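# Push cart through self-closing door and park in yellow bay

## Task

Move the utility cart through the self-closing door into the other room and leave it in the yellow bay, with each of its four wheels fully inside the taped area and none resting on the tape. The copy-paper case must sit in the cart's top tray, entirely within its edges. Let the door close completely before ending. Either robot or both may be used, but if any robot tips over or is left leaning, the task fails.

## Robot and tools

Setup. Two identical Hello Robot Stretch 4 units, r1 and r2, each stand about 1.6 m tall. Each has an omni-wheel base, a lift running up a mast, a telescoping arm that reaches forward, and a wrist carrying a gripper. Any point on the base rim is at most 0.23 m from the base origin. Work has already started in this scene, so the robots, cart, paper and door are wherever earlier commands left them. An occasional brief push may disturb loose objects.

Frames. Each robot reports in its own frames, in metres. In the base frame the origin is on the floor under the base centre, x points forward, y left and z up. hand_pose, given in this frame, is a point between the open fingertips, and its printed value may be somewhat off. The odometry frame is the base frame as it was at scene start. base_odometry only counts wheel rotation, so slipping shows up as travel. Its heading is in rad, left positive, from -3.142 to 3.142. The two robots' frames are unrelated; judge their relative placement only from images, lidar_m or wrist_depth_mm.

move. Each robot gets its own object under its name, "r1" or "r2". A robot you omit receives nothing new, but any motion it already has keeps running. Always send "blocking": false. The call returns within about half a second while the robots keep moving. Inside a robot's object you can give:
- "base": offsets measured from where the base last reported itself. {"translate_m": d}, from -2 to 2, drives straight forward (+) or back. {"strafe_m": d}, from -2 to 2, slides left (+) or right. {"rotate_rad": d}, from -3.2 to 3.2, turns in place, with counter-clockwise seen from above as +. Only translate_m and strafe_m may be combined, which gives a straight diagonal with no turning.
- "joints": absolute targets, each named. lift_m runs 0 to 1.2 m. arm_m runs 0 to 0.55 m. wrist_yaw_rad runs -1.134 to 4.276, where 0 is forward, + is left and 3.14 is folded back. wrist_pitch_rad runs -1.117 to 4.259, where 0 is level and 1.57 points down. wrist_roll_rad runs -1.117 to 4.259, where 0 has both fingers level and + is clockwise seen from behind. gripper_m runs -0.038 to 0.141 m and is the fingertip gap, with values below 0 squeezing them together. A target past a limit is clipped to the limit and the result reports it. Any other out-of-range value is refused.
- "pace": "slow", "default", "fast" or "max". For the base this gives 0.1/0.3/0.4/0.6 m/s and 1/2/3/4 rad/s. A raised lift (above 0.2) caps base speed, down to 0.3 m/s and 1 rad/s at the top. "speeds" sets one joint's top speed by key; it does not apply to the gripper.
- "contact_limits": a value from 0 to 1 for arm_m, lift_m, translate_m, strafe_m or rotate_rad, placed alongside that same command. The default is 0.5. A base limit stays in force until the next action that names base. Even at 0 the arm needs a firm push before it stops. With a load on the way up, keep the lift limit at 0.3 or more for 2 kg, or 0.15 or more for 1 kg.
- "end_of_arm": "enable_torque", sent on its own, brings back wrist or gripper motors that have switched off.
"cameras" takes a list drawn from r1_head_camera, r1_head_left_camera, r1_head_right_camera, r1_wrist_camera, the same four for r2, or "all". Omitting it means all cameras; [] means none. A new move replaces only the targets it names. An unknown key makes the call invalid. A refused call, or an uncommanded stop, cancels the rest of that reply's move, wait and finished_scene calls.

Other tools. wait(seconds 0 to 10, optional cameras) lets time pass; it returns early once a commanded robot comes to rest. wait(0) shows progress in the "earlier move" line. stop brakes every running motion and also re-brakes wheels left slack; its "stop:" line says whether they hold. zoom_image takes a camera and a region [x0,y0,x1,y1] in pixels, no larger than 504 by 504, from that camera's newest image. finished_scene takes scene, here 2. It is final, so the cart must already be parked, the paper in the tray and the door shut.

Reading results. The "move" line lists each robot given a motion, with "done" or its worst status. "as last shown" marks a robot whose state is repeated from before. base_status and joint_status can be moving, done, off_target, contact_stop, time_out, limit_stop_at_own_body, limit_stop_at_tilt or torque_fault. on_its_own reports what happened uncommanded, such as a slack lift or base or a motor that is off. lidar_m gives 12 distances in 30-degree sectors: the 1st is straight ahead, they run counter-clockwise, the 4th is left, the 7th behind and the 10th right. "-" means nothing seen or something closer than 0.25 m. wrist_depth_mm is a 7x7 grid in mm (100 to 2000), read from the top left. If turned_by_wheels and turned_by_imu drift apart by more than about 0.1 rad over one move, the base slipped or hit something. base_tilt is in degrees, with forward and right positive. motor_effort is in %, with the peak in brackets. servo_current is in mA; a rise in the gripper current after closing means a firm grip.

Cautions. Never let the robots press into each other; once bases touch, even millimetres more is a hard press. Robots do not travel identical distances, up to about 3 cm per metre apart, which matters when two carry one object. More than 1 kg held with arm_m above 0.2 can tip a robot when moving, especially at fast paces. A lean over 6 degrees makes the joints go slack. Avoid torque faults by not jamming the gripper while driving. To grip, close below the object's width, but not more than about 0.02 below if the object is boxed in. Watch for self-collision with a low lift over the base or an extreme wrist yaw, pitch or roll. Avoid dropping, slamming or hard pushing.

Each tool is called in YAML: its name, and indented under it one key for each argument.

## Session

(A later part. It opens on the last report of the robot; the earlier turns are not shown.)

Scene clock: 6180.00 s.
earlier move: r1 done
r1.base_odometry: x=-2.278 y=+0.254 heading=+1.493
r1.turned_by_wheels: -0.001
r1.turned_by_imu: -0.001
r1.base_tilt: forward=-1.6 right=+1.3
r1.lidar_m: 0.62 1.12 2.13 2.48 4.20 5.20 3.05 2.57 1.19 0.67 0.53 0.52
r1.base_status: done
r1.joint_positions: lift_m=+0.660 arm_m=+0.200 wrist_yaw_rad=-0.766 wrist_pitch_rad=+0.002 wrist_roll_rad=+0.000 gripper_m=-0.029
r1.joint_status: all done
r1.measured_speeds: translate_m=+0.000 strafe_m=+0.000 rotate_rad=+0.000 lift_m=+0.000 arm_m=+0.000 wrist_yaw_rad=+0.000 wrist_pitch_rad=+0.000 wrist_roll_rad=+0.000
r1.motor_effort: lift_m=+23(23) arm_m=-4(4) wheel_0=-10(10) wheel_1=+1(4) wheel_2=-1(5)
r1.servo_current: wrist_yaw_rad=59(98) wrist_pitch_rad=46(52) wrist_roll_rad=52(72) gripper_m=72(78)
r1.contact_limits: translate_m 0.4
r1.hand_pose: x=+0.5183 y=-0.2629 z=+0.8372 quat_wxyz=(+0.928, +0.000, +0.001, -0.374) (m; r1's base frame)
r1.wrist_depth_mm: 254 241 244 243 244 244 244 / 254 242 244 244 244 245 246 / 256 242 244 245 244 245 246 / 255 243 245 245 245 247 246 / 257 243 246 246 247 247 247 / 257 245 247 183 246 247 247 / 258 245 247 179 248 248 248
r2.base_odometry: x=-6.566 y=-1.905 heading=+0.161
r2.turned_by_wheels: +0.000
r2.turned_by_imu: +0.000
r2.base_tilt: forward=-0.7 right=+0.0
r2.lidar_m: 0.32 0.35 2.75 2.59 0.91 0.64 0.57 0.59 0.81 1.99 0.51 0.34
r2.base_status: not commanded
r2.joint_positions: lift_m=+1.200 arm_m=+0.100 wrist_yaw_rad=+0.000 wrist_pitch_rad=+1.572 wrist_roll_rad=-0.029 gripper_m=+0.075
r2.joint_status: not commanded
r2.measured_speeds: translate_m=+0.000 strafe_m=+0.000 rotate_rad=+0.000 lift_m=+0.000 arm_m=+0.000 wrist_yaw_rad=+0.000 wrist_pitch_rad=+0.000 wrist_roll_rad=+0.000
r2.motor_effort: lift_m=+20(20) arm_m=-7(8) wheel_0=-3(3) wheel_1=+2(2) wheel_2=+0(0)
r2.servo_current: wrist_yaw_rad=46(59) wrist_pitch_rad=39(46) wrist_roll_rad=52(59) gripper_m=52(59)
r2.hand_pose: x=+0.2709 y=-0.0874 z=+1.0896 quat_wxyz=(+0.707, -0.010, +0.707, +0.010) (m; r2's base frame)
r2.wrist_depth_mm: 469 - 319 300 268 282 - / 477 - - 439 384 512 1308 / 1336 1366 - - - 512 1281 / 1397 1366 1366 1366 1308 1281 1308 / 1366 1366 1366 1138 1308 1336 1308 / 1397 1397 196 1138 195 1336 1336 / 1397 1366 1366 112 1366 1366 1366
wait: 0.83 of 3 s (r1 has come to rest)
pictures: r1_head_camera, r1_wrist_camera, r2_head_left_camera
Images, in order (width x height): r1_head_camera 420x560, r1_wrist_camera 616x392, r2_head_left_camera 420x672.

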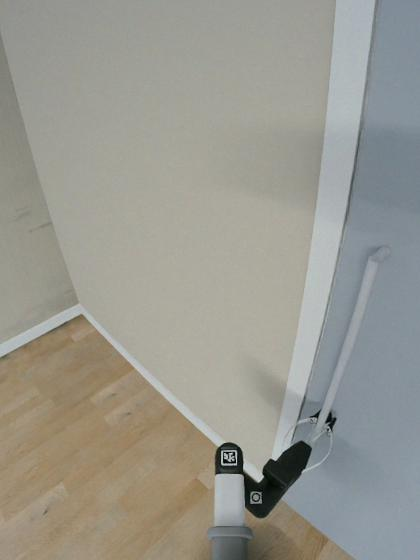

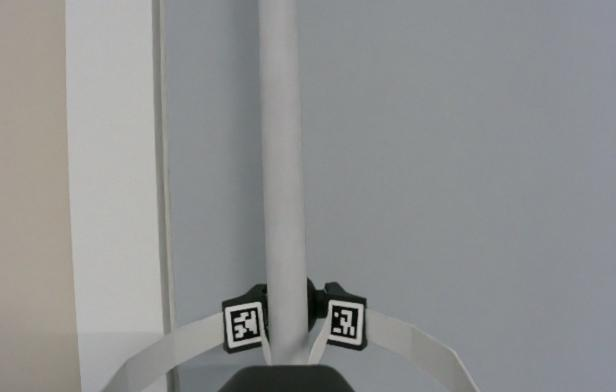

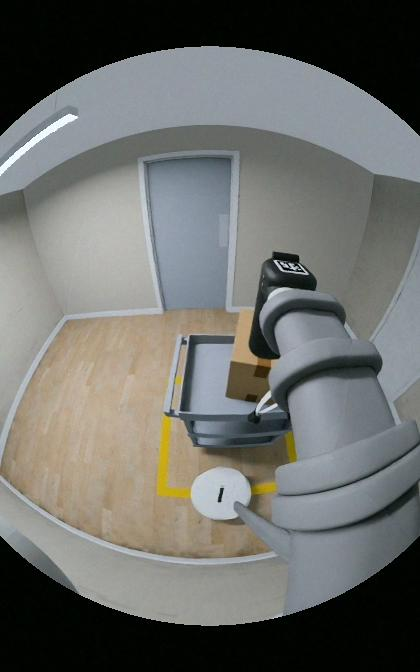

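move:
  r1: {"base": {"translate_m": 0.0178, "strafe_m": -0.0088}, "joints": {"wrist_yaw_rad": -0.793}, "speeds": {"wrist_yaw_rad": 0.08}, "pace": "slow", "contact_limits": {"translate_m": 0.3}}
  blocking: false
  cameras: []

wait:
  seconds: 3
  cameras: ["r1_head_camera", "r1_wrist_camera", "r2_head_left_camera"]

zoom_image:
  camera: "r2_head_left_camera"
  region: [120, 140, 270, 330]

Scene clock: 6190.97 s.
move: r1 moving
r1.base_odometry: x=-2.271 y=+0.265 heading=+1.493
r1.turned_by_wheels: +0.000
r1.turned_by_imu: +0.000
r1.base_tilt: forward=-1.6 right=+1.3
r1.lidar_m: 0.64 1.13 2.14 2.48 4.19 5.21 3.06 2.59 1.22 0.65 0.54 0.53
r1.base_status: translate_m moving; strafe_m moving
r1.joint_positions: lift_m=+0.660 arm_m=+0.200 wrist_yaw_rad=-0.784 wrist_pitch_rad=+0.002 wrist_roll_rad=+0.000 gripper_m=-0.029
r1.joint_status: wrist_yaw_rad moving
r1.measured_speeds: translate_m=+0.038 strafe_m=-0.019 rotate_rad=+0.000 lift_m=+0.000 arm_m=+0.000 wrist_yaw_rad=-0.031 wrist_pitch_rad=+0.000 wrist_roll_rad=+0.000
r1.motor_effort: lift_m=+23(23) arm_m=-4(4) wheel_0=+0(10) wheel_1=+5(5) wheel_2=-2(5)
r1.servo_current: wrist_yaw_rad=65(117) wrist_pitch_rad=39(46) wrist_roll_rad=52(59) gripper_m=72(72)
r1.contact_limits: translate_m 0.3
r1.hand_pose: x=+0.5134 y=-0.2655 z=+0.8372 quat_wxyz=(+0.924, +0.000, +0.001, -0.382) (m; r1's base frame)
r1.wrist_depth_mm: 232 231 242 243 244 245 245 / 232 233 242 244 245 246 246 / 244 234 244 244 245 246 247 / 246 234 244 245 245 247 247 / 246 234 245 246 247 247 249 / 247 235 244 182 247 248 249 / 248 235 246 182 248 249 249
r2.base_odometry: x=-6.566 y=-1.905 heading=+0.161
r2.turned_by_wheels: +0.000
r2.turned_by_imu: +0.000
r2.base_tilt: forward=-0.7 right=+0.1
r2.lidar_m: 0.30 0.35 2.74 2.61 0.90 0.62 0.59 0.61 0.81 1.94 0.52 0.36
r2.base_status: not commanded
r2.joint_positions: lift_m=+1.200 arm_m=+0.100 wrist_yaw_rad=+0.000 wrist_pitch_rad=+1.572 wrist_roll_rad=-0.029 gripper_m=+0.075
r2.joint_status: not commanded
r2.measured_speeds: translate_m=+0.000 strafe_m=+0.000 rotate_rad=+0.000 lift_m=+0.000 arm_m=+0.000 wrist_yaw_rad=+0.000 wrist_pitch_rad=+0.000 wrist_roll_rad=+0.000
r2.motor_effort: lift_m=+20(20) arm_m=-7(7) wheel_0=-3(3) wheel_1=+2(2) wheel_2=+0(0)
r2.servo_current: wrist_yaw_rad=52(52) wrist_pitch_rad=33(46) wrist_roll_rad=46(65) gripper_m=52(52)
r2.hand_pose: x=+0.2709 y=-0.0874 z=+1.0896 quat_wxyz=(+0.707, -0.010, +0.707, +0.010) (m; r2's base frame)
r2.wrist_depth_mm: 462 - 320 303 266 282 - / 477 - - 442 387 517 1281 / 1366 1366 - - - 517 1336 / 1366 1397 1336 1336 1366 1336 1336 / 1366 1366 1336 1138 1336 1308 1308 / 1336 1366 196 1138 195 1397 1308 / 1397 1397 1366 112 1397 1336 1366
pictures: none
No camera images: "cameras" was empty.

Scene clock: 6191.60 s.
earlier move: r1 done
r1.base_odometry: x=-2.268 y=+0.270 heading=+1.494
r1.turned_by_wheels: +0.001
r1.turned_by_imu: +0.001
r1.base_tilt: forward=-1.6 right=+1.3
r1.lidar_m: 0.63 1.07 2.11 2.48 4.19 5.20 3.07 2.59 1.18 0.65 0.54 0.52
r1.base_status: done
r1.joint_positions: lift_m=+0.660 arm_m=+0.200 wrist_yaw_rad=-0.790 wrist_pitch_rad=+0.002 wrist_roll_rad=+0.000 gripper_m=-0.029
r1.joint_status: all done
r1.measured_speeds: translate_m=+0.000 strafe_m=+0.000 rotate_rad=+0.000 lift_m=+0.000 arm_m=+0.000 wrist_yaw_rad=+0.000 wrist_pitch_rad=+0.000 wrist_roll_rad=+0.000
r1.motor_effort: lift_m=+23(23) arm_m=-4(4) wheel_0=+4(10) wheel_1=+4(6) wheel_2=-1(5)
r1.servo_current: wrist_yaw_rad=46(117) wrist_pitch_rad=39(52) wrist_roll_rad=39(65) gripper_m=65(78)
r1.contact_limits: translate_m 0.3
r1.hand_pose: x=+0.5117 y=-0.2664 z=+0.8372 quat_wxyz=(+0.923, +0.000, +0.001, -0.385) (m; r1's base frame)
r1.wrist_depth_mm: 236 229 240 175 242 242 244 / 236 225 240 240 243 243 244 / 225 227 241 242 243 244 244 / 238 227 242 242 244 245 245 / 239 227 241 243 245 245 246 / 239 228 242 181 244 246 247 / 240 228 243 179 245 246 248
r2.base_odometry: x=-6.566 y=-1.905 heading=+0.161
r2.turned_by_wheels: +0.000
r2.turned_by_imu: +0.000
r2.base_tilt: forward=-0.7 right=+0.0
r2.lidar_m: 0.33 0.35 2.75 2.59 0.93 0.62 0.58 0.56 0.80 1.96 0.51 0.35
r2.base_status: not commanded
r2.joint_positions: lift_m=+1.200 arm_m=+0.100 wrist_yaw_rad=+0.000 wrist_pitch_rad=+1.572 wrist_roll_rad=-0.029 gripper_m=+0.075
r2.joint_status: not commanded
r2.measured_speeds: translate_m=+0.000 strafe_m=+0.000 rotate_rad=+0.000 lift_m=+0.000 arm_m=+0.000 wrist_yaw_rad=+0.000 wrist_pitch_rad=+0.000 wrist_roll_rad=+0.000
r2.motor_effort: lift_m=+19(20) arm_m=-7(7) wheel_0=-3(3) wheel_1=+2(2) wheel_2=+0(0)
r2.servo_current: wrist_yaw_rad=46(52) wrist_pitch_rad=39(46) wrist_roll_rad=46(65) gripper_m=52(52)
r2.hand_pose: x=+0.2709 y=-0.0874 z=+1.0896 quat_wxyz=(+0.707, -0.010, +0.707, +0.010) (m; r2's base frame)
r2.wrist_depth_mm: 466 - 320 303 267 283 - / 477 - - 439 387 517 1281 / 1336 1366 - - - 517 1336 / 1397 1366 1336 1366 1336 1336 1336 / 1397 1366 1336 1118 1336 1336 1336 / 1336 1397 196 1118 195 1336 1336 / 1397 1430 1397 112 1336 1336 1336
wait: 0.63 of 3 s (r1 has come to rest)
pictures: r1_head_camera, r1_wrist_camera, r2_head_left_camera
Images, in order (width x height): r1_head_camera 420x560, r1_wrist_camera 616x392, r2_head_left_camera 420x672.

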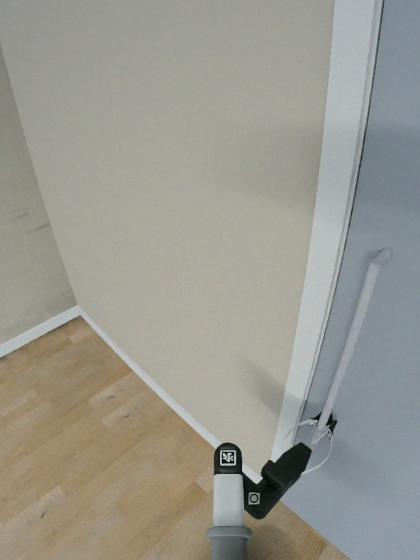

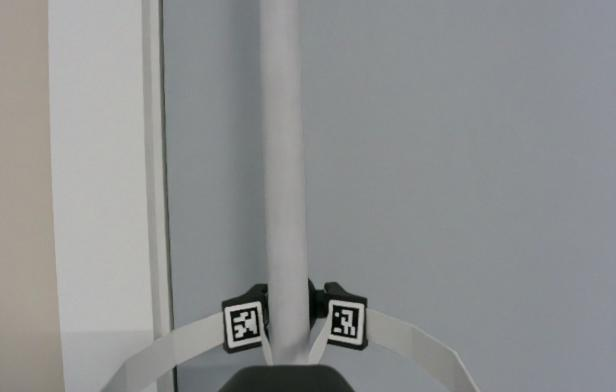

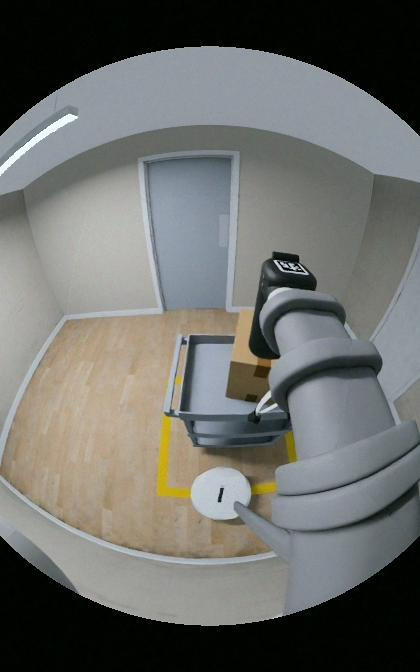

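Scaled by 2.653 from the camera's 420x672 image, which has a finer 600x960 frame.

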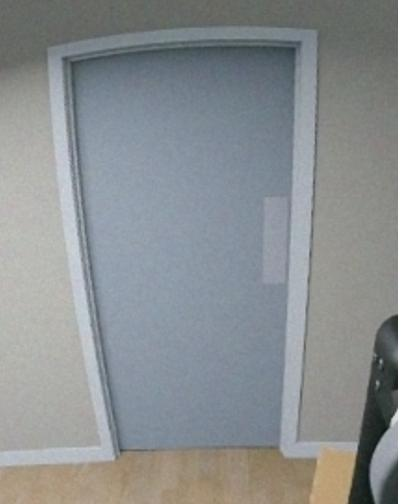

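zoom_image:
  camera: "r1_wrist_camera"
  region: [100, 0, 300, 300]

zoom_image:
  camera: "r1_head_camera"
  region: [240, 0, 420, 260]

Scaled by 1.680.

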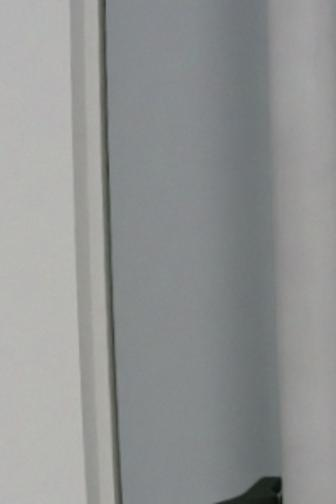

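Scaled by 1.938 from the camera's 420x560 image, which has a finer 600x800 frame.

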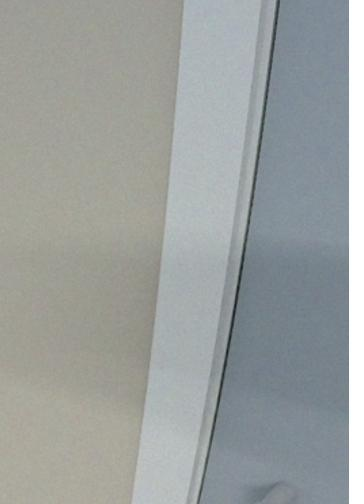

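move:
  r1: {"joints": {"gripper_m": 0.06}}
  blocking: false
  cameras: []

wait:
  seconds: 3
  cameras: ["r1_head_camera", "r1_wrist_camera"]

zoom_image:
  camera: "r1_wrist_camera"
  region: [100, 0, 300, 300]

zoom_image:
  camera: "r1_head_camera"
  region: [240, 0, 420, 260]

Scene clock: 6206.13 s.
move: r1 moving
r1.base_odometry: x=-2.268 y=+0.270 heading=+1.494
r1.turned_by_wheels: +0.000
r1.turned_by_imu: +0.000
r1.base_tilt: forward=-1.6 right=+1.3
r1.lidar_m: 0.61 1.12 2.14 2.47 4.17 5.22 3.08 2.60 1.19 0.66 0.55 0.50
r1.base_status: not commanded
r1.joint_positions: lift_m=+0.660 arm_m=+0.200 wrist_yaw_rad=-0.790 wrist_pitch_rad=+0.002 wrist_roll_rad=+0.000 gripper_m=-0.004
r1.joint_status: gripper_m moving
r1.measured_speeds: translate_m=+0.000 strafe_m=+0.000 rotate_rad=+0.000 lift_m=+0.000 arm_m=+0.000 wrist_yaw_rad=+0.000 wrist_pitch_rad=+0.000 wrist_roll_rad=+0.000
r1.motor_effort: lift_m=+23(23) arm_m=-4(4) wheel_0=+4(4) wheel_1=+3(4) wheel_2=-1(1)
r1.servo_current: wrist_yaw_rad=52(52) wrist_pitch_rad=39(52) wrist_roll_rad=72(72) gripper_m=65(72)
r1.contact_limits: translate_m 0.3
r1.hand_pose: x=+0.5117 y=-0.2664 z=+0.8372 quat_wxyz=(+0.923, +0.000, +0.001, -0.385) (m; r1's base frame)
r1.wrist_depth_mm: 236 229 239 176 241 243 243 / 237 225 240 241 243 244 245 / 226 226 241 242 243 244 245 / 237 227 242 243 243 245 245 / 239 227 242 243 244 245 246 / 239 229 242 181 244 247 247 / 240 229 243 180 245 247 247
r2.base_odometry: x=-6.566 y=-1.905 heading=+0.161
r2.turned_by_wheels: +0.000
r2.turned_by_imu: +0.000
r2.base_tilt: forward=-0.7 right=+0.1
r2.lidar_m: 0.32 0.34 2.77 2.60 0.94 0.62 0.58 0.60 0.82 1.95 0.50 0.38
r2.base_status: not commanded
r2.joint_positions: lift_m=+1.200 arm_m=+0.100 wrist_yaw_rad=+0.000 wrist_pitch_rad=+1.572 wrist_roll_rad=-0.029 gripper_m=+0.075
r2.joint_status: not commanded
r2.measured_speeds: translate_m=+0.000 strafe_m=+0.000 rotate_rad=+0.000 lift_m=+0.000 arm_m=+0.000 wrist_yaw_rad=+0.000 wrist_pitch_rad=+0.000 wrist_roll_rad=+0.000
r2.motor_effort: lift_m=+20(20) arm_m=-7(8) wheel_0=-3(3) wheel_1=+2(2) wheel_2=+0(0)
r2.servo_current: wrist_yaw_rad=52(59) wrist_pitch_rad=39(46) wrist_roll_rad=52(59) gripper_m=52(52)
r2.hand_pose: x=+0.2709 y=-0.0874 z=+1.0896 quat_wxyz=(+0.707, -0.010, +0.707, +0.010) (m; r2's base frame)
r2.wrist_depth_mm: 469 - 319 300 267 283 - / 477 - - 436 387 517 1281 / 488 1366 - - - 517 1336 / 1366 1336 1336 1366 1336 1336 1336 / 1397 1336 1336 1138 1336 1336 1336 / 1397 1336 196 1118 196 1366 1336 / 1397 1366 1366 112 1336 1366 1336
pictures: none
No camera images: "cameras" was empty.

Scene clock: 6207.23 s.
earlier move: r1 done
r1.base_odometry: x=-2.268 y=+0.270 heading=+1.494
r1.turned_by_wheels: +0.000
r1.turned_by_imu: +0.000
r1.base_tilt: forward=-1.6 right=+1.2
r1.lidar_m: 0.59 1.09 2.13 2.48 4.18 5.24 3.04 2.57 1.20 0.66 0.53 0.52
r1.base_status: not commanded
r1.joint_positions: lift_m=+0.660 arm_m=+0.200 wrist_yaw_rad=-0.790 wrist_pitch_rad=+0.002 wrist_roll_rad=+0.000 gripper_m=+0.060
r1.joint_status: all done
r1.measured_speeds: translate_m=+0.000 strafe_m=+0.000 rotate_rad=+0.000 lift_m=+0.000 arm_m=+0.000 wrist_yaw_rad=+0.000 wrist_pitch_rad=+0.000 wrist_roll_rad=+0.000
r1.motor_effort: lift_m=+23(23) arm_m=-4(4) wheel_0=+4(5) wheel_1=+3(4) wheel_2=-1(1)
r1.servo_current: wrist_yaw_rad=26(65) wrist_pitch_rad=39(52) wrist_roll_rad=33(72) gripper_m=39(91)
r1.contact_limits: translate_m 0.3
r1.hand_pose: x=+0.5117 y=-0.2664 z=+0.8372 quat_wxyz=(+0.923, +0.000, +0.001, -0.385) (m; r1's base frame)
r1.wrist_depth_mm: 224 228 240 244 246 249 250 / 224 228 241 244 247 249 251 / 224 240 241 244 247 249 251 / 224 226 242 245 248 250 252 / 225 228 244 246 249 250 253 / 227 227 191 246 196 252 254 / 227 227 245 155 250 253 254
r2.base_odometry: x=-6.566 y=-1.905 heading=+0.161
r2.turned_by_wheels: +0.000
r2.turned_by_imu: +0.000
r2.base_tilt: forward=-0.7 right=+0.0
r2.lidar_m: 0.33 0.34 2.77 2.58 0.93 0.63 0.58 0.60 0.80 1.95 0.51 0.36
r2.base_status: not commanded
r2.joint_positions: lift_m=+1.200 arm_m=+0.100 wrist_yaw_rad=+0.000 wrist_pitch_rad=+1.572 wrist_roll_rad=-0.029 gripper_m=+0.075
r2.joint_status: not commanded
r2.measured_speeds: translate_m=+0.000 strafe_m=+0.000 rotate_rad=+0.000 lift_m=+0.000 arm_m=+0.000 wrist_yaw_rad=+0.000 wrist_pitch_rad=+0.000 wrist_roll_rad=+0.000
r2.motor_effort: lift_m=+20(20) arm_m=-7(8) wheel_0=-3(3) wheel_1=+2(2) wheel_2=+0(1)
r2.servo_current: wrist_yaw_rad=46(59) wrist_pitch_rad=39(46) wrist_roll_rad=46(59) gripper_m=52(59)
r2.hand_pose: x=+0.2709 y=-0.0874 z=+1.0896 quat_wxyz=(+0.707, -0.010, +0.707, +0.010) (m; r2's base frame)
r2.wrist_depth_mm: 466 - 320 300 267 282 - / 477 - - 439 384 517 1308 / 488 1366 - - - 521 1308 / 1397 1366 1366 1366 1336 1336 1308 / 1336 1366 1366 1098 1336 1336 1308 / 1366 1336 196 1138 195 1336 1336 / 1366 1366 1366 112 1366 1366 1336
wait: 1.10 of 3 s (r1 has come to rest)
pictures: r1_head_camera, r1_wrist_camera
Images, in order (width x height): r1_head_camera 420x560, r1_wrist_camera 616x392.

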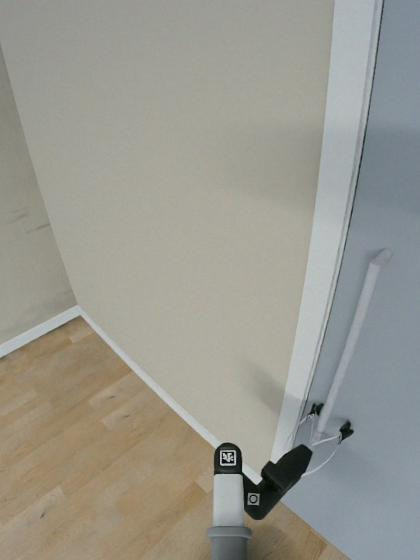

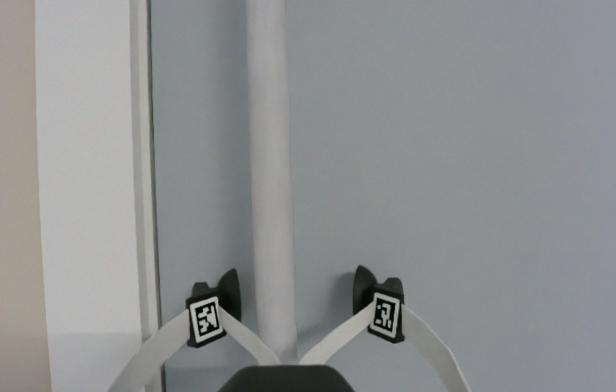

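Scaled by 1.680.

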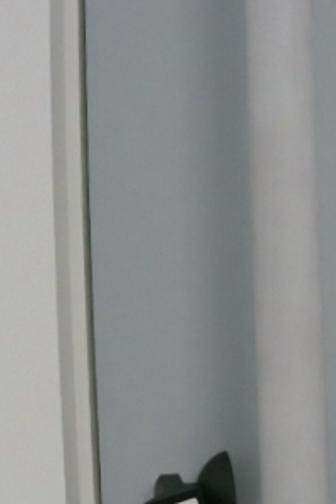

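Scaled by 1.938 from the camera's 420x560 image, which has a finer 600x800 frame.

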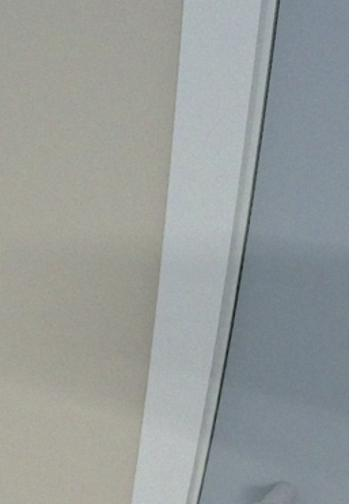

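move:
  r1: {"base": {"translate_m": -0.085, "strafe_m": 0.085}, "joints": {"gripper_m": 0.09}, "pace": "slow", "contact_limits": {"translate_m": 0.3}}
  blocking: false
  cameras: []

wait:
  seconds: 4
  cameras: ["r1_head_camera", "r1_wrist_camera", "r2_head_left_camera"]

zoom_image:
  camera: "r1_wrist_camera"
  region: [100, 0, 300, 300]

zoom_image:
  camera: "r2_head_left_camera"
  region: [190, 140, 260, 330]

Scene clock: 6219.77 s.
move: r1 moving
r1.base_odometry: x=-2.278 y=+0.262 heading=+1.494
r1.turned_by_wheels: +0.000
r1.turned_by_imu: +0.000
r1.base_tilt: forward=-1.6 right=+1.3
r1.lidar_m: 0.64 1.13 2.15 2.47 4.20 5.21 3.05 2.59 1.16 0.62 0.54 0.52
r1.base_status: translate_m moving; strafe_m moving
r1.joint_positions: lift_m=+0.660 arm_m=+0.200 wrist_yaw_rad=-0.790 wrist_pitch_rad=+0.002 wrist_roll_rad=+0.000 gripper_m=+0.070
r1.joint_status: gripper_m moving
r1.measured_speeds: translate_m=-0.035 strafe_m=+0.036 rotate_rad=+0.001 lift_m=+0.000 arm_m=+0.000 wrist_yaw_rad=+0.000 wrist_pitch_rad=+0.000 wrist_roll_rad=+0.000
r1.motor_effort: lift_m=+23(23) arm_m=-4(4) wheel_0=-6(8) wheel_1=+4(6) wheel_2=+3(5)
r1.servo_current: wrist_yaw_rad=33(65) wrist_pitch_rad=39(46) wrist_roll_rad=52(59) gripper_m=52(65)
r1.contact_limits: translate_m 0.3
r1.hand_pose: x=+0.5117 y=-0.2664 z=+0.8372 quat_wxyz=(+0.923, +0.000, +0.001, -0.385) (m; r1's base frame)
r1.wrist_depth_mm: 236 236 252 255 257 259 263 / 236 237 253 256 259 260 263 / 247 237 254 256 259 262 263 / 247 239 254 257 259 263 264 / 248 238 255 258 259 263 264 / 249 239 213 257 196 264 266 / 250 238 256 153 260 264 266
r2.base_odometry: x=-6.566 y=-1.905 heading=+0.161
r2.turned_by_wheels: +0.000
r2.turned_by_imu: +0.000
r2.base_tilt: forward=-0.7 right=+0.0
r2.lidar_m: 0.33 0.35 2.75 2.57 0.92 0.64 0.58 0.59 0.82 1.90 0.51 0.36
r2.base_status: not commanded
r2.joint_positions: lift_m=+1.200 arm_m=+0.100 wrist_yaw_rad=+0.000 wrist_pitch_rad=+1.572 wrist_roll_rad=-0.029 gripper_m=+0.075
r2.joint_status: not commanded
r2.measured_speeds: translate_m=+0.000 strafe_m=+0.000 rotate_rad=+0.000 lift_m=+0.000 arm_m=+0.000 wrist_yaw_rad=+0.000 wrist_pitch_rad=+0.000 wrist_roll_rad=+0.000
r2.motor_effort: lift_m=+19(20) arm_m=-7(7) wheel_0=-2(3) wheel_1=+2(2) wheel_2=+0(0)
r2.servo_current: wrist_yaw_rad=46(52) wrist_pitch_rad=39(46) wrist_roll_rad=59(59) gripper_m=52(52)
r2.hand_pose: x=+0.2709 y=-0.0874 z=+1.0896 quat_wxyz=(+0.707, -0.010, +0.707, +0.010) (m; r2's base frame)
r2.wrist_depth_mm: 469 - 320 301 267 282 - / 477 - - 439 387 512 1308 / 488 1366 - - - 517 1308 / 1397 1366 1336 1366 1308 1281 1281 / 1397 1366 1366 1118 1366 1366 1366 / 1397 1336 196 1138 195 1308 1336 / 1397 1366 1366 112 1336 1366 1336
pictures: none
No camera images: "cameras" was empty.

Scene clock: 6221.73 s.
earlier move: r1 done
r1.base_odometry: x=-2.359 y=+0.192 heading=+1.494
r1.turned_by_wheels: +0.000
r1.turned_by_imu: +0.000
r1.base_tilt: forward=-1.6 right=+1.3
r1.lidar_m: 0.77 1.34 2.13 2.47 4.20 5.09 3.04 2.59 1.42 0.81 0.64 0.62
r1.base_status: done
r1.joint_positions: lift_m=+0.660 arm_m=+0.200 wrist_yaw_rad=-0.790 wrist_pitch_rad=+0.002 wrist_roll_rad=+0.000 gripper_m=+0.090
r1.joint_status: all done
r1.measured_speeds: translate_m=+0.000 strafe_m=+0.000 rotate_rad=+0.000 lift_m=+0.000 arm_m=+0.000 wrist_yaw_rad=+0.000 wrist_pitch_rad=+0.000 wrist_roll_rad=+0.000
r1.motor_effort: lift_m=+23(23) arm_m=-4(4) wheel_0=-2(10) wheel_1=+2(6) wheel_2=+1(6)
r1.servo_current: wrist_yaw_rad=39(65) wrist_pitch_rad=46(52) wrist_roll_rad=46(65) gripper_m=46(65)
r1.contact_limits: translate_m 0.3
r1.hand_pose: x=+0.5117 y=-0.2664 z=+0.8372 quat_wxyz=(+0.923, +0.000, +0.001, -0.385) (m; r1's base frame)
r1.wrist_depth_mm: 351 342 359 362 366 370 370 / 351 343 359 364 368 373 373 / 353 345 359 364 366 373 375 / 355 345 362 366 368 375 375 / 353 347 362 366 370 373 377 / 355 357 215 366 197 377 377 / 357 357 349 151 373 375 379
r2.base_odometry: x=-6.566 y=-1.905 heading=+0.161
r2.turned_by_wheels: +0.000
r2.turned_by_imu: +0.000
r2.base_tilt: forward=-0.7 right=+0.1
r2.lidar_m: 0.31 0.32 2.78 2.59 0.91 0.65 0.59 0.60 0.77 1.94 0.52 0.32
r2.base_status: not commanded
r2.joint_positions: lift_m=+1.200 arm_m=+0.100 wrist_yaw_rad=+0.000 wrist_pitch_rad=+1.572 wrist_roll_rad=-0.029 gripper_m=+0.075
r2.joint_status: not commanded
r2.measured_speeds: translate_m=+0.000 strafe_m=+0.000 rotate_rad=+0.000 lift_m=+0.000 arm_m=+0.000 wrist_yaw_rad=+0.000 wrist_pitch_rad=+0.000 wrist_roll_rad=+0.000
r2.motor_effort: lift_m=+20(20) arm_m=-7(8) wheel_0=-3(3) wheel_1=+2(2) wheel_2=+0(0)
r2.servo_current: wrist_yaw_rad=52(59) wrist_pitch_rad=39(46) wrist_roll_rad=59(59) gripper_m=46(59)
r2.hand_pose: x=+0.2709 y=-0.0874 z=+1.0896 quat_wxyz=(+0.707, -0.010, +0.707, +0.010) (m; r2's base frame)
r2.wrist_depth_mm: 469 - 317 301 267 281 - / 477 - - 439 384 508 1281 / 484 1336 - - - 517 1308 / 1397 1336 1336 1336 1336 1308 1308 / 1366 1366 1336 1138 1336 1308 1336 / 1397 1366 196 1138 195 1336 1336 / 1366 1366 1397 112 1366 1336 1336
wait: 1.97 of 4 s (r1 has come to rest)
pictures: r1_head_camera, r1_wrist_camera, r2_head_left_camera
Images, in order (width x height): r1_head_camera 420x560, r1_wrist_camera 616x392, r2_head_left_camera 420x672.

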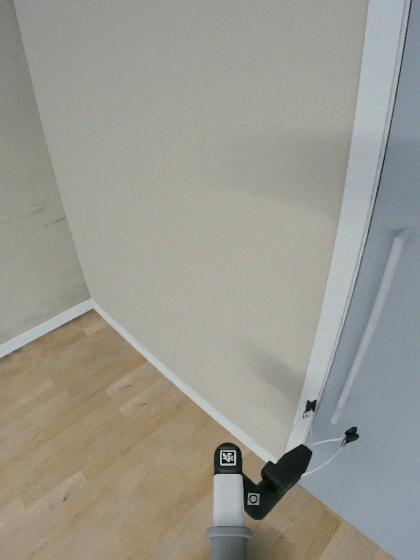

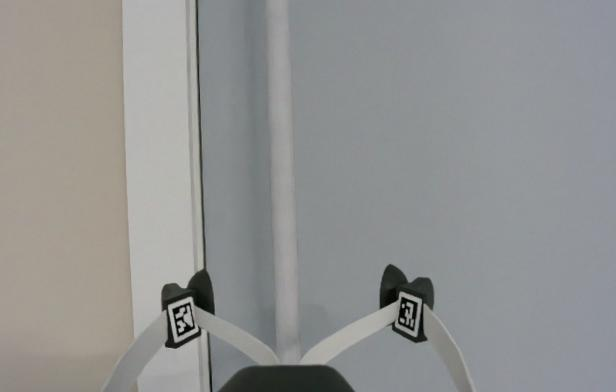

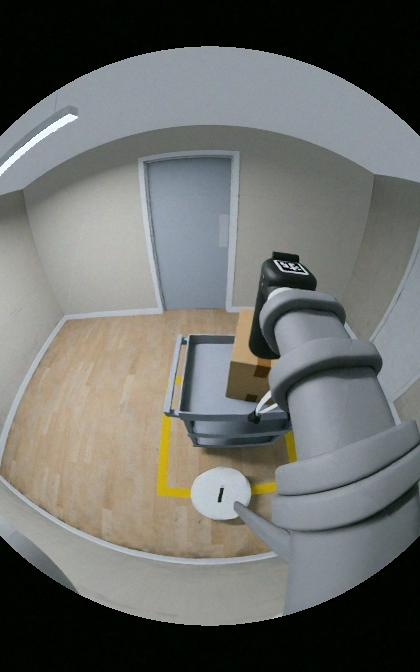

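Scaled by 1.680.

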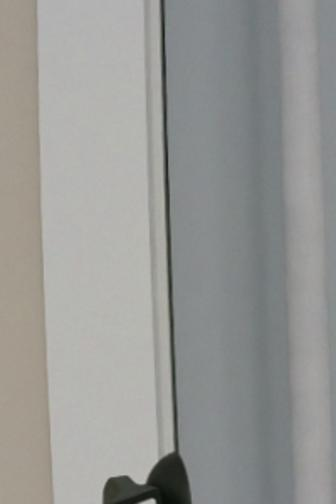

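Scaled by 2.653 from the camera's 420x672 image, which has a finer 600x960 frame.

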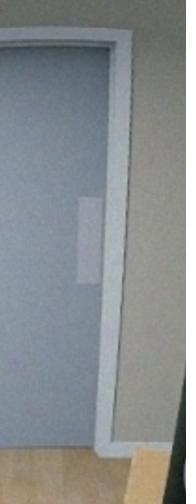

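wait:
  seconds: 1
  cameras: ["r1_head_right_camera", "r1_wrist_camera", "r2_head_camera"]

zoom_image:
  camera: "r1_head_right_camera"
  region: [0, 80, 420, 580]

zoom_image:
  camera: "r2_head_camera"
  region: [0, 0, 210, 300]

Scene clock: 6243.70 s.
r1.base_odometry: x=-2.359 y=+0.192 heading=+1.494
r1.turned_by_wheels: +0.000
r1.turned_by_imu: +0.000
r1.base_tilt: forward=-1.6 right=+1.3
r1.lidar_m: 0.75 1.33 2.12 2.47 4.19 5.09 3.07 2.60 1.44 0.79 0.66 0.61
r1.base_status: done
r1.joint_positions: lift_m=+0.660 arm_m=+0.200 wrist_yaw_rad=-0.790 wrist_pitch_rad=+0.002 wrist_roll_rad=+0.000 gripper_m=+0.090
r1.joint_status: all done
r1.measured_speeds: translate_m=+0.000 strafe_m=+0.000 rotate_rad=+0.000 lift_m=+0.000 arm_m=+0.000 wrist_yaw_rad=+0.000 wrist_pitch_rad=+0.000 wrist_roll_rad=+0.000
r1.motor_effort: lift_m=+23(23) arm_m=-4(4) wheel_0=-2(10) wheel_1=+2(6) wheel_2=+1(6)
r1.servo_current: wrist_yaw_rad=46(65) wrist_pitch_rad=46(52) wrist_roll_rad=33(65) gripper_m=46(65)
r1.contact_limits: translate_m 0.3
r1.hand_pose: x=+0.5117 y=-0.2664 z=+0.8372 quat_wxyz=(+0.923, +0.000, +0.001, -0.385) (m; r1's base frame)
r1.wrist_depth_mm: 353 345 362 364 366 368 373 / 351 345 359 364 366 373 373 / 353 345 362 366 366 373 375 / 353 345 364 366 368 373 377 / 355 345 362 366 370 373 377 / 355 355 215 368 197 375 377 / 355 357 349 151 373 373 377
r2.base_odometry: x=-6.566 y=-1.905 heading=+0.161
r2.turned_by_wheels: +0.000
r2.turned_by_imu: +0.001
r2.base_tilt: forward=-0.7 right=+0.1
r2.lidar_m: 0.33 0.35 2.74 2.58 0.90 0.62 0.59 0.62 0.81 1.97 0.50 0.36
r2.base_status: not commanded
r2.joint_positions: lift_m=+1.200 arm_m=+0.100 wrist_yaw_rad=+0.000 wrist_pitch_rad=+1.572 wrist_roll_rad=-0.029 gripper_m=+0.075
r2.joint_status: not commanded
r2.measured_speeds: translate_m=+0.000 strafe_m=+0.000 rotate_rad=+0.000 lift_m=+0.000 arm_m=+0.000 wrist_yaw_rad=+0.000 wrist_pitch_rad=+0.000 wrist_roll_rad=+0.000
r2.motor_effort: lift_m=+20(20) arm_m=-7(8) wheel_0=-2(3) wheel_1=+1(2) wheel_2=+0(0)
r2.servo_current: wrist_yaw_rad=46(59) wrist_pitch_rad=39(46) wrist_roll_rad=39(59) gripper_m=46(59)
r2.hand_pose: x=+0.2709 y=-0.0874 z=+1.0896 quat_wxyz=(+0.707, -0.010, +0.707, +0.010) (m; r2's base frame)
r2.wrist_depth_mm: 466 - 320 301 267 281 - / 480 - - 439 384 512 1308 / 488 1336 - - - 512 1308 / 1397 1397 1336 1308 1308 1308 1336 / 1366 1366 1366 1138 1336 1336 1336 / 1397 1366 196 1160 195 1336 1308 / 1397 1397 1397 112 1308 1336 1366
wait: 1.00 s; at rest from the start
pictures: r1_head_right_camera, r1_wrist_camera, r2_head_camera
Images, in order (width x height): r1_head_right_camera 420x672, r1_wrist_camera 616x392, r2_head_camera 420x560.

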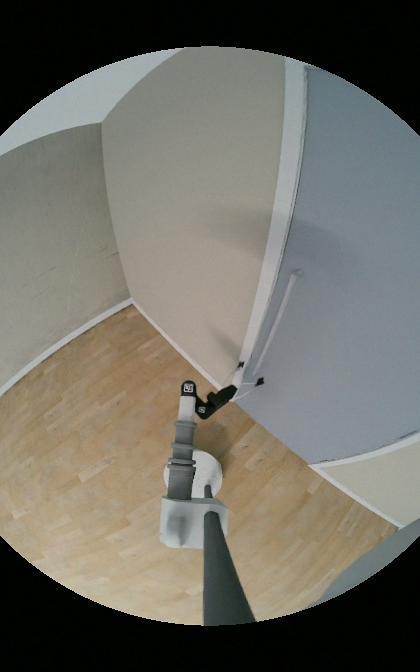

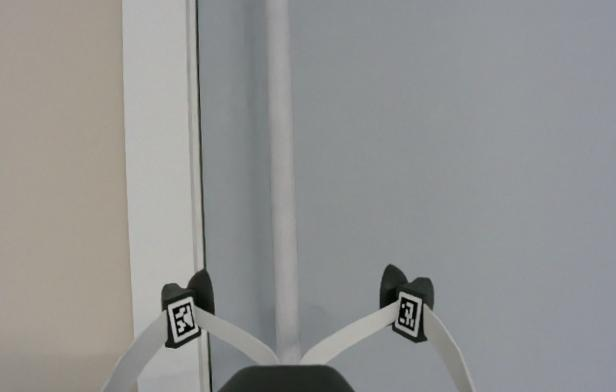

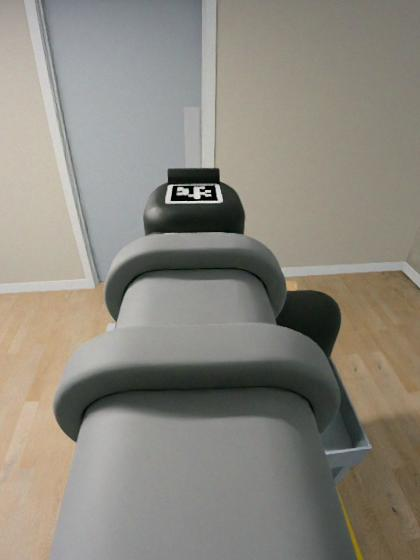

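Scaled by 1.008 from the camera's 420x672 image, which has a finer 600x960 frame.

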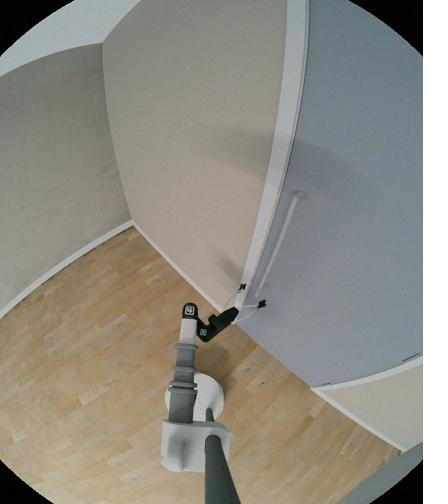

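Scaled by 1.680 from the camera's 420x560 image, which has a finer 1200x1600 frame.

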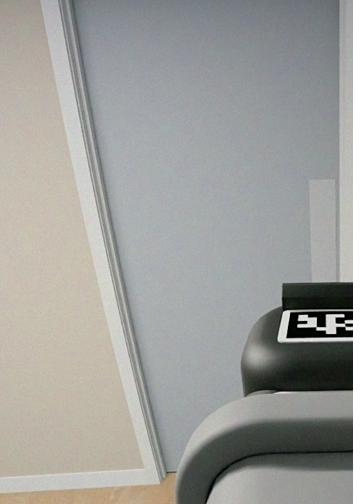

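zoom_image:
  camera: "r1_head_right_camera"
  region: [270, 380, 420, 500]

zoom_image:
  camera: "r1_head_right_camera"
  region: [210, 300, 330, 480]

zoom_image:
  camera: "r1_head_right_camera"
  region: [230, 50, 350, 250]

Scaled by 3.360 from the camera's 420x672 image, which has a finer 600x960 frame.

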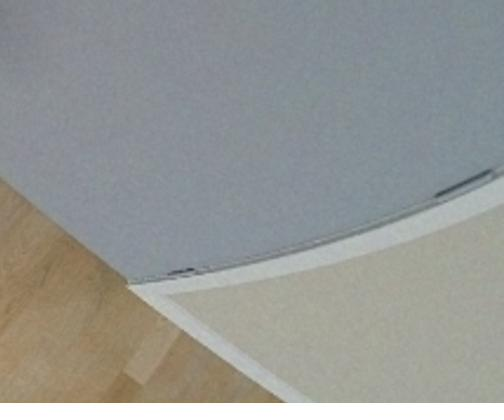

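Scaled by 2.800 from the camera's 420x672 image, which has a finer 600x960 frame.

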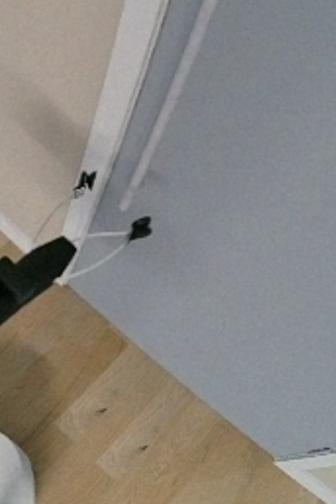

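Scaled by 2.520 from the camera's 420x672 image, which has a finer 600x960 frame.

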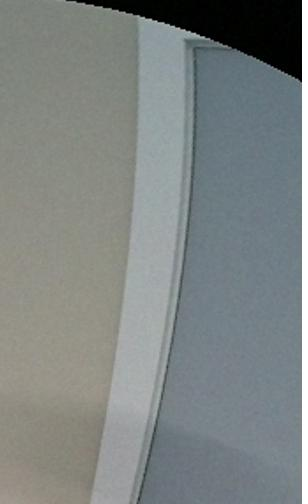

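zoom_image:
  camera: "r2_head_camera"
  region: [170, 0, 240, 100]

zoom_image:
  camera: "r2_head_camera"
  region: [60, 200, 130, 300]

zoom_image:
  camera: "r2_head_left_camera"
  region: [200, 145, 250, 215]

Scaled by 5.040 from the camera's 420x560 image, which has a finer 1200x1600 frame.

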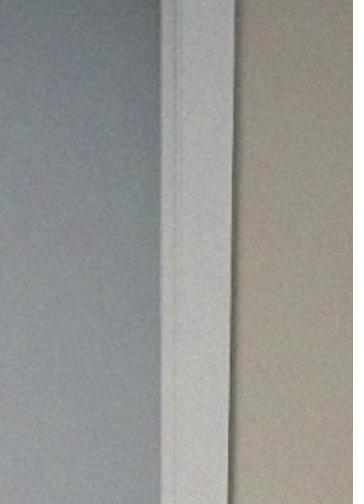

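Scaled by 5.040 from the camera's 420x560 image, which has a finer 1200x1600 frame.

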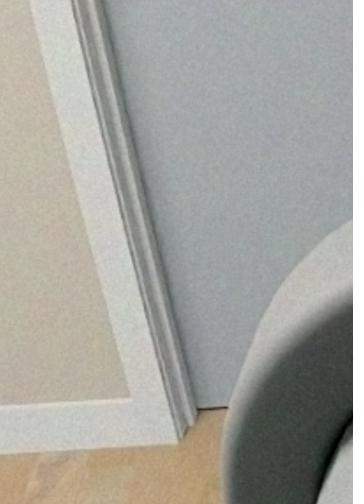

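This scene's latest camera images include none from r2_head_left_camera. They are from: r1_head_right_camera, r1_wrist_camera, r2_head_camera. r2_head_left_camera's image comes with the result of a call that names it in "cameras".

move:
  r1: {"joints": {"wrist_yaw_rad": -0.45}}
  blocking: false
  cameras: []

wait:
  seconds: 2
  cameras: ["r1_wrist_camera", "r2_head_left_camera"]

wait:
  seconds: 1
  cameras: ["r1_wrist_camera", "r2_head_left_camera"]

zoom_image:
  camera: "r2_head_left_camera"
  region: [200, 145, 250, 215]

Scene clock: 6284.43 s.
move: r1 moving
r1.base_odometry: x=-2.359 y=+0.192 heading=+1.494
r1.turned_by_wheels: +0.000
r1.turned_by_imu: +0.000
r1.base_tilt: forward=-1.6 right=+1.3
r1.lidar_m: 0.77 1.36 2.14 2.49 4.18 5.10 3.06 2.59 1.43 0.80 0.67 0.64
r1.base_status: not commanded
r1.joint_positions: lift_m=+0.660 arm_m=+0.200 wrist_yaw_rad=-0.454 wrist_pitch_rad=+0.002 wrist_roll_rad=+0.000 gripper_m=+0.090
r1.joint_status: wrist_yaw_rad moving
r1.measured_speeds: translate_m=+0.000 strafe_m=+0.000 rotate_rad=+0.000 lift_m=+0.000 arm_m=+0.000 wrist_yaw_rad=+0.102 wrist_pitch_rad=+0.000 wrist_roll_rad=+0.000
r1.motor_effort: lift_m=+23(23) arm_m=-4(4) wheel_0=-2(3) wheel_1=+2(2) wheel_2=+1(1)
r1.servo_current: wrist_yaw_rad=39(117) wrist_pitch_rad=39(52) wrist_roll_rad=52(65) gripper_m=46(46)
r1.contact_limits: translate_m 0.3
r1.hand_pose: x=+0.5918 y=-0.2050 z=+0.8372 quat_wxyz=(+0.974, +0.000, +0.001, -0.225) (m; r1's base frame)
r1.wrist_depth_mm: - - 373 332 324 297 287 / - - 375 332 325 296 289 / - - 377 334 327 297 287 / - - 379 340 327 297 291 / - - 375 338 325 298 293 / - - 215 340 196 298 294 / - - 379 160 327 298 291
r2.base_odometry: x=-6.566 y=-1.905 heading=+0.161
r2.turned_by_wheels: +0.000
r2.turned_by_imu: +0.000
r2.base_tilt: forward=-0.6 right=+0.1
r2.lidar_m: 0.34 0.34 2.77 2.60 0.91 0.61 0.56 0.58 0.83 1.95 0.52 0.34
r2.base_status: not commanded
r2.joint_positions: lift_m=+1.200 arm_m=+0.100 wrist_yaw_rad=+0.000 wrist_pitch_rad=+1.572 wrist_roll_rad=-0.029 gripper_m=+0.075
r2.joint_status: not commanded
r2.measured_speeds: translate_m=+0.000 strafe_m=+0.000 rotate_rad=+0.000 lift_m=+0.000 arm_m=+0.000 wrist_yaw_rad=+0.000 wrist_pitch_rad=+0.000 wrist_roll_rad=+0.000
r2.motor_effort: lift_m=+20(20) arm_m=-7(7) wheel_0=-3(3) wheel_1=+2(2) wheel_2=+0(0)
r2.servo_current: wrist_yaw_rad=39(46) wrist_pitch_rad=39(46) wrist_roll_rad=33(59) gripper_m=46(52)
r2.hand_pose: x=+0.2709 y=-0.0874 z=+1.0896 quat_wxyz=(+0.707, -0.010, +0.707, +0.010) (m; r2's base frame)
r2.wrist_depth_mm: 462 - 320 303 266 282 - / 477 - - 436 384 512 1281 / 488 1336 - - - 512 1336 / 1366 1308 1336 1366 1366 1336 1308 / 1366 1366 1336 1138 1308 1308 1336 / 1397 1366 196 1098 195 1366 1366 / 1366 1366 1366 112 1366 1336 1336
pictures: none
No camera images: "cameras" was empty.

Scene clock: 6284.70 s.
earlier move: r1 done
r1.base_odometry: x=-2.359 y=+0.192 heading=+1.494
r1.turned_by_wheels: +0.000
r1.turned_by_imu: +0.000
r1.base_tilt: forward=-1.6 right=+1.3
r1.lidar_m: 0.77 1.30 2.14 2.43 4.18 5.11 3.07 2.59 1.42 0.76 0.64 0.63
r1.base_status: not commanded
r1.joint_positions: lift_m=+0.660 arm_m=+0.200 wrist_yaw_rad=-0.453 wrist_pitch_rad=+0.002 wrist_roll_rad=+0.000 gripper_m=+0.090
r1.joint_status: all done
r1.measured_speeds: translate_m=+0.000 strafe_m=+0.000 rotate_rad=+0.000 lift_m=+0.000 arm_m=+0.000 wrist_yaw_rad=+0.000 wrist_pitch_rad=+0.000 wrist_roll_rad=+0.000
r1.motor_effort: lift_m=+23(23) arm_m=-4(4) wheel_0=-2(3) wheel_1=+2(2) wheel_2=+1(1)
r1.servo_current: wrist_yaw_rad=46(117) wrist_pitch_rad=46(52) wrist_roll_rad=39(65) gripper_m=46(46)
r1.contact_limits: translate_m 0.3
r1.hand_pose: x=+0.5920 y=-0.2047 z=+0.8372 quat_wxyz=(+0.975, +0.000, +0.001, -0.224) (m; r1's base frame)
r1.wrist_depth_mm: - - 375 332 324 296 287 / - - 377 336 324 296 289 / - - 377 336 325 297 287 / - - 379 338 329 298 291 / - - 375 340 324 300 293 / - - 215 342 196 300 293 / - - 379 160 329 300 291
r2.base_odometry: x=-6.566 y=-1.905 heading=+0.161
r2.turned_by_wheels: +0.000
r2.turned_by_imu: +0.000
r2.base_tilt: forward=-0.7 right=+0.1
r2.lidar_m: 0.32 0.35 2.75 2.59 0.92 0.62 0.57 0.61 0.81 1.95 0.52 0.36
r2.base_status: not commanded
r2.joint_positions: lift_m=+1.200 arm_m=+0.100 wrist_yaw_rad=+0.000 wrist_pitch_rad=+1.572 wrist_roll_rad=-0.029 gripper_m=+0.075
r2.joint_status: not commanded
r2.measured_speeds: translate_m=+0.000 strafe_m=+0.000 rotate_rad=+0.000 lift_m=+0.000 arm_m=+0.000 wrist_yaw_rad=+0.000 wrist_pitch_rad=+0.000 wrist_roll_rad=+0.000
r2.motor_effort: lift_m=+20(20) arm_m=-7(7) wheel_0=-3(3) wheel_1=+2(2) wheel_2=+0(0)
r2.servo_current: wrist_yaw_rad=39(52) wrist_pitch_rad=46(46) wrist_roll_rad=52(59) gripper_m=52(59)
r2.hand_pose: x=+0.2709 y=-0.0874 z=+1.0896 quat_wxyz=(+0.707, -0.010, +0.707, +0.010) (m; r2's base frame)
r2.wrist_depth_mm: 466 - 319 303 270 282 - / 477 - - 436 387 512 1281 / 492 1366 - - - 517 1281 / 1366 1336 1366 1336 1336 1336 1308 / 1366 1336 1336 1138 1336 1308 1336 / 1397 1366 196 1160 195 1336 1336 / 1397 1366 1366 112 1366 1366 1336
wait: 0.27 of 2 s (r1 has come to rest)
pictures: r1_wrist_camera, r2_head_left_camera
Images, in order (width x height): r1_wrist_camera 616x392, r2_head_left_camera 420x672.

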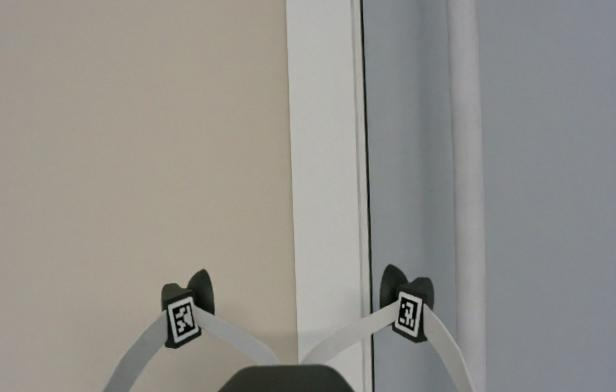

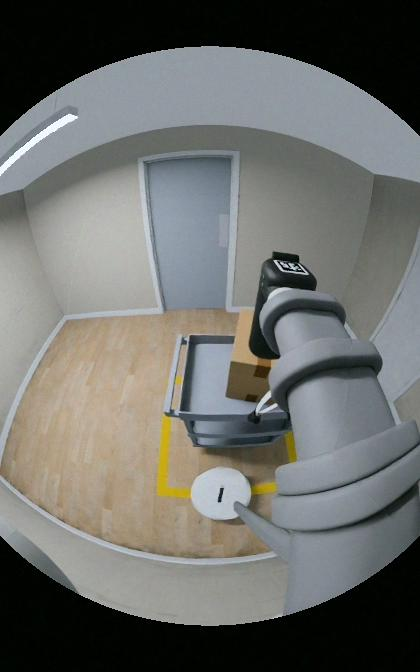

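Scene clock: 6285.70 s.
r1.base_odometry: x=-2.359 y=+0.192 heading=+1.494
r1.turned_by_wheels: +0.000
r1.turned_by_imu: +0.000
r1.base_tilt: forward=-1.6 right=+1.3
r1.lidar_m: 0.76 1.36 2.13 2.49 4.17 5.10 3.04 2.60 1.42 0.81 0.68 0.62
r1.base_status: not commanded
r1.joint_positions: lift_m=+0.660 arm_m=+0.200 wrist_yaw_rad=-0.453 wrist_pitch_rad=+0.002 wrist_roll_rad=+0.000 gripper_m=+0.090
r1.joint_status: all done
r1.measured_speeds: translate_m=+0.000 strafe_m=+0.000 rotate_rad=+0.000 lift_m=+0.000 arm_m=+0.000 wrist_yaw_rad=+0.000 wrist_pitch_rad=+0.000 wrist_roll_rad=+0.000
r1.motor_effort: lift_m=+23(23) arm_m=-4(4) wheel_0=-3(3) wheel_1=+2(2) wheel_2=+1(1)
r1.servo_current: wrist_yaw_rad=46(117) wrist_pitch_rad=39(52) wrist_roll_rad=26(65) gripper_m=39(46)
r1.contact_limits: translate_m 0.3
r1.hand_pose: x=+0.5920 y=-0.2047 z=+0.8372 quat_wxyz=(+0.975, +0.000, +0.001, -0.224) (m; r1's base frame)
r1.wrist_depth_mm: - - 375 332 322 296 287 / - - 375 334 325 294 289 / - - 377 336 327 296 289 / - - 379 338 327 297 291 / - - 375 340 325 298 293 / - - 214 338 195 301 293 / - - 382 160 327 300 291
r2.base_odometry: x=-6.566 y=-1.905 heading=+0.161
r2.turned_by_wheels: +0.000
r2.turned_by_imu: +0.000
r2.base_tilt: forward=-0.7 right=+0.1
r2.lidar_m: 0.33 0.36 2.75 2.58 0.93 0.64 0.58 0.61 0.80 1.97 0.51 0.34
r2.base_status: not commanded
r2.joint_positions: lift_m=+1.200 arm_m=+0.100 wrist_yaw_rad=+0.000 wrist_pitch_rad=+1.572 wrist_roll_rad=-0.029 gripper_m=+0.075
r2.joint_status: not commanded
r2.measured_speeds: translate_m=+0.000 strafe_m=+0.000 rotate_rad=+0.000 lift_m=+0.000 arm_m=+0.000 wrist_yaw_rad=+0.000 wrist_pitch_rad=+0.000 wrist_roll_rad=+0.000
r2.motor_effort: lift_m=+20(20) arm_m=-7(7) wheel_0=-3(3) wheel_1=+2(2) wheel_2=+0(0)
r2.servo_current: wrist_yaw_rad=59(52) wrist_pitch_rad=39(46) wrist_roll_rad=46(59) gripper_m=46(59)
r2.hand_pose: x=+0.2709 y=-0.0874 z=+1.0896 quat_wxyz=(+0.707, -0.010, +0.707, +0.010) (m; r2's base frame)
r2.wrist_depth_mm: 469 - 322 303 268 283 - / 477 - - 439 387 512 1281 / 484 1366 - - - 517 1308 / 1336 1336 1336 1336 1336 1308 1308 / 1366 1336 1336 1098 1336 1336 1336 / 1430 1397 196 1138 195 1366 1336 / 1366 1366 1366 112 1366 1336 1336
wait: 1.00 s; at rest by 0.27 s
pictures: r1_wrist_camera, r2_head_left_camera
Images, in order (width x height): r1_wrist_camera 616x392, r2_head_left_camera 420x672.

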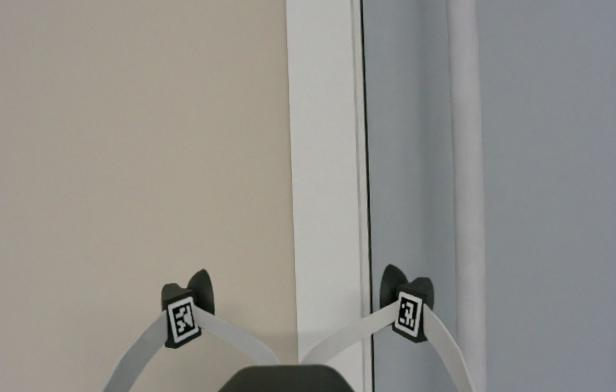

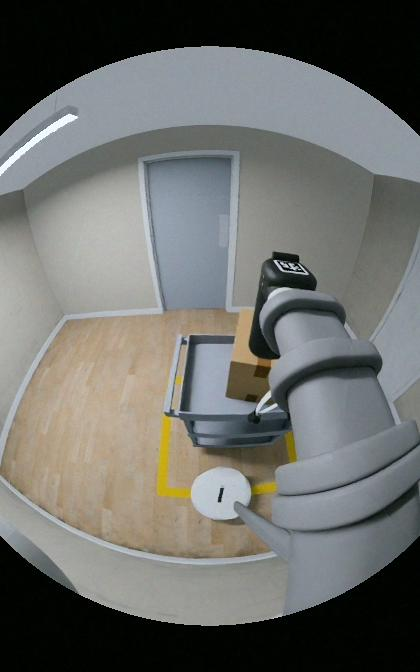

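Scaled by 7.200 from the camera's 420x672 image, which has a finer 600x960 frame.

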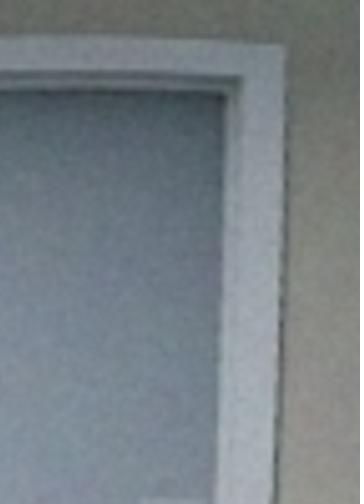

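finished_scene:
  scene: 2

The scene is finished: the task was done.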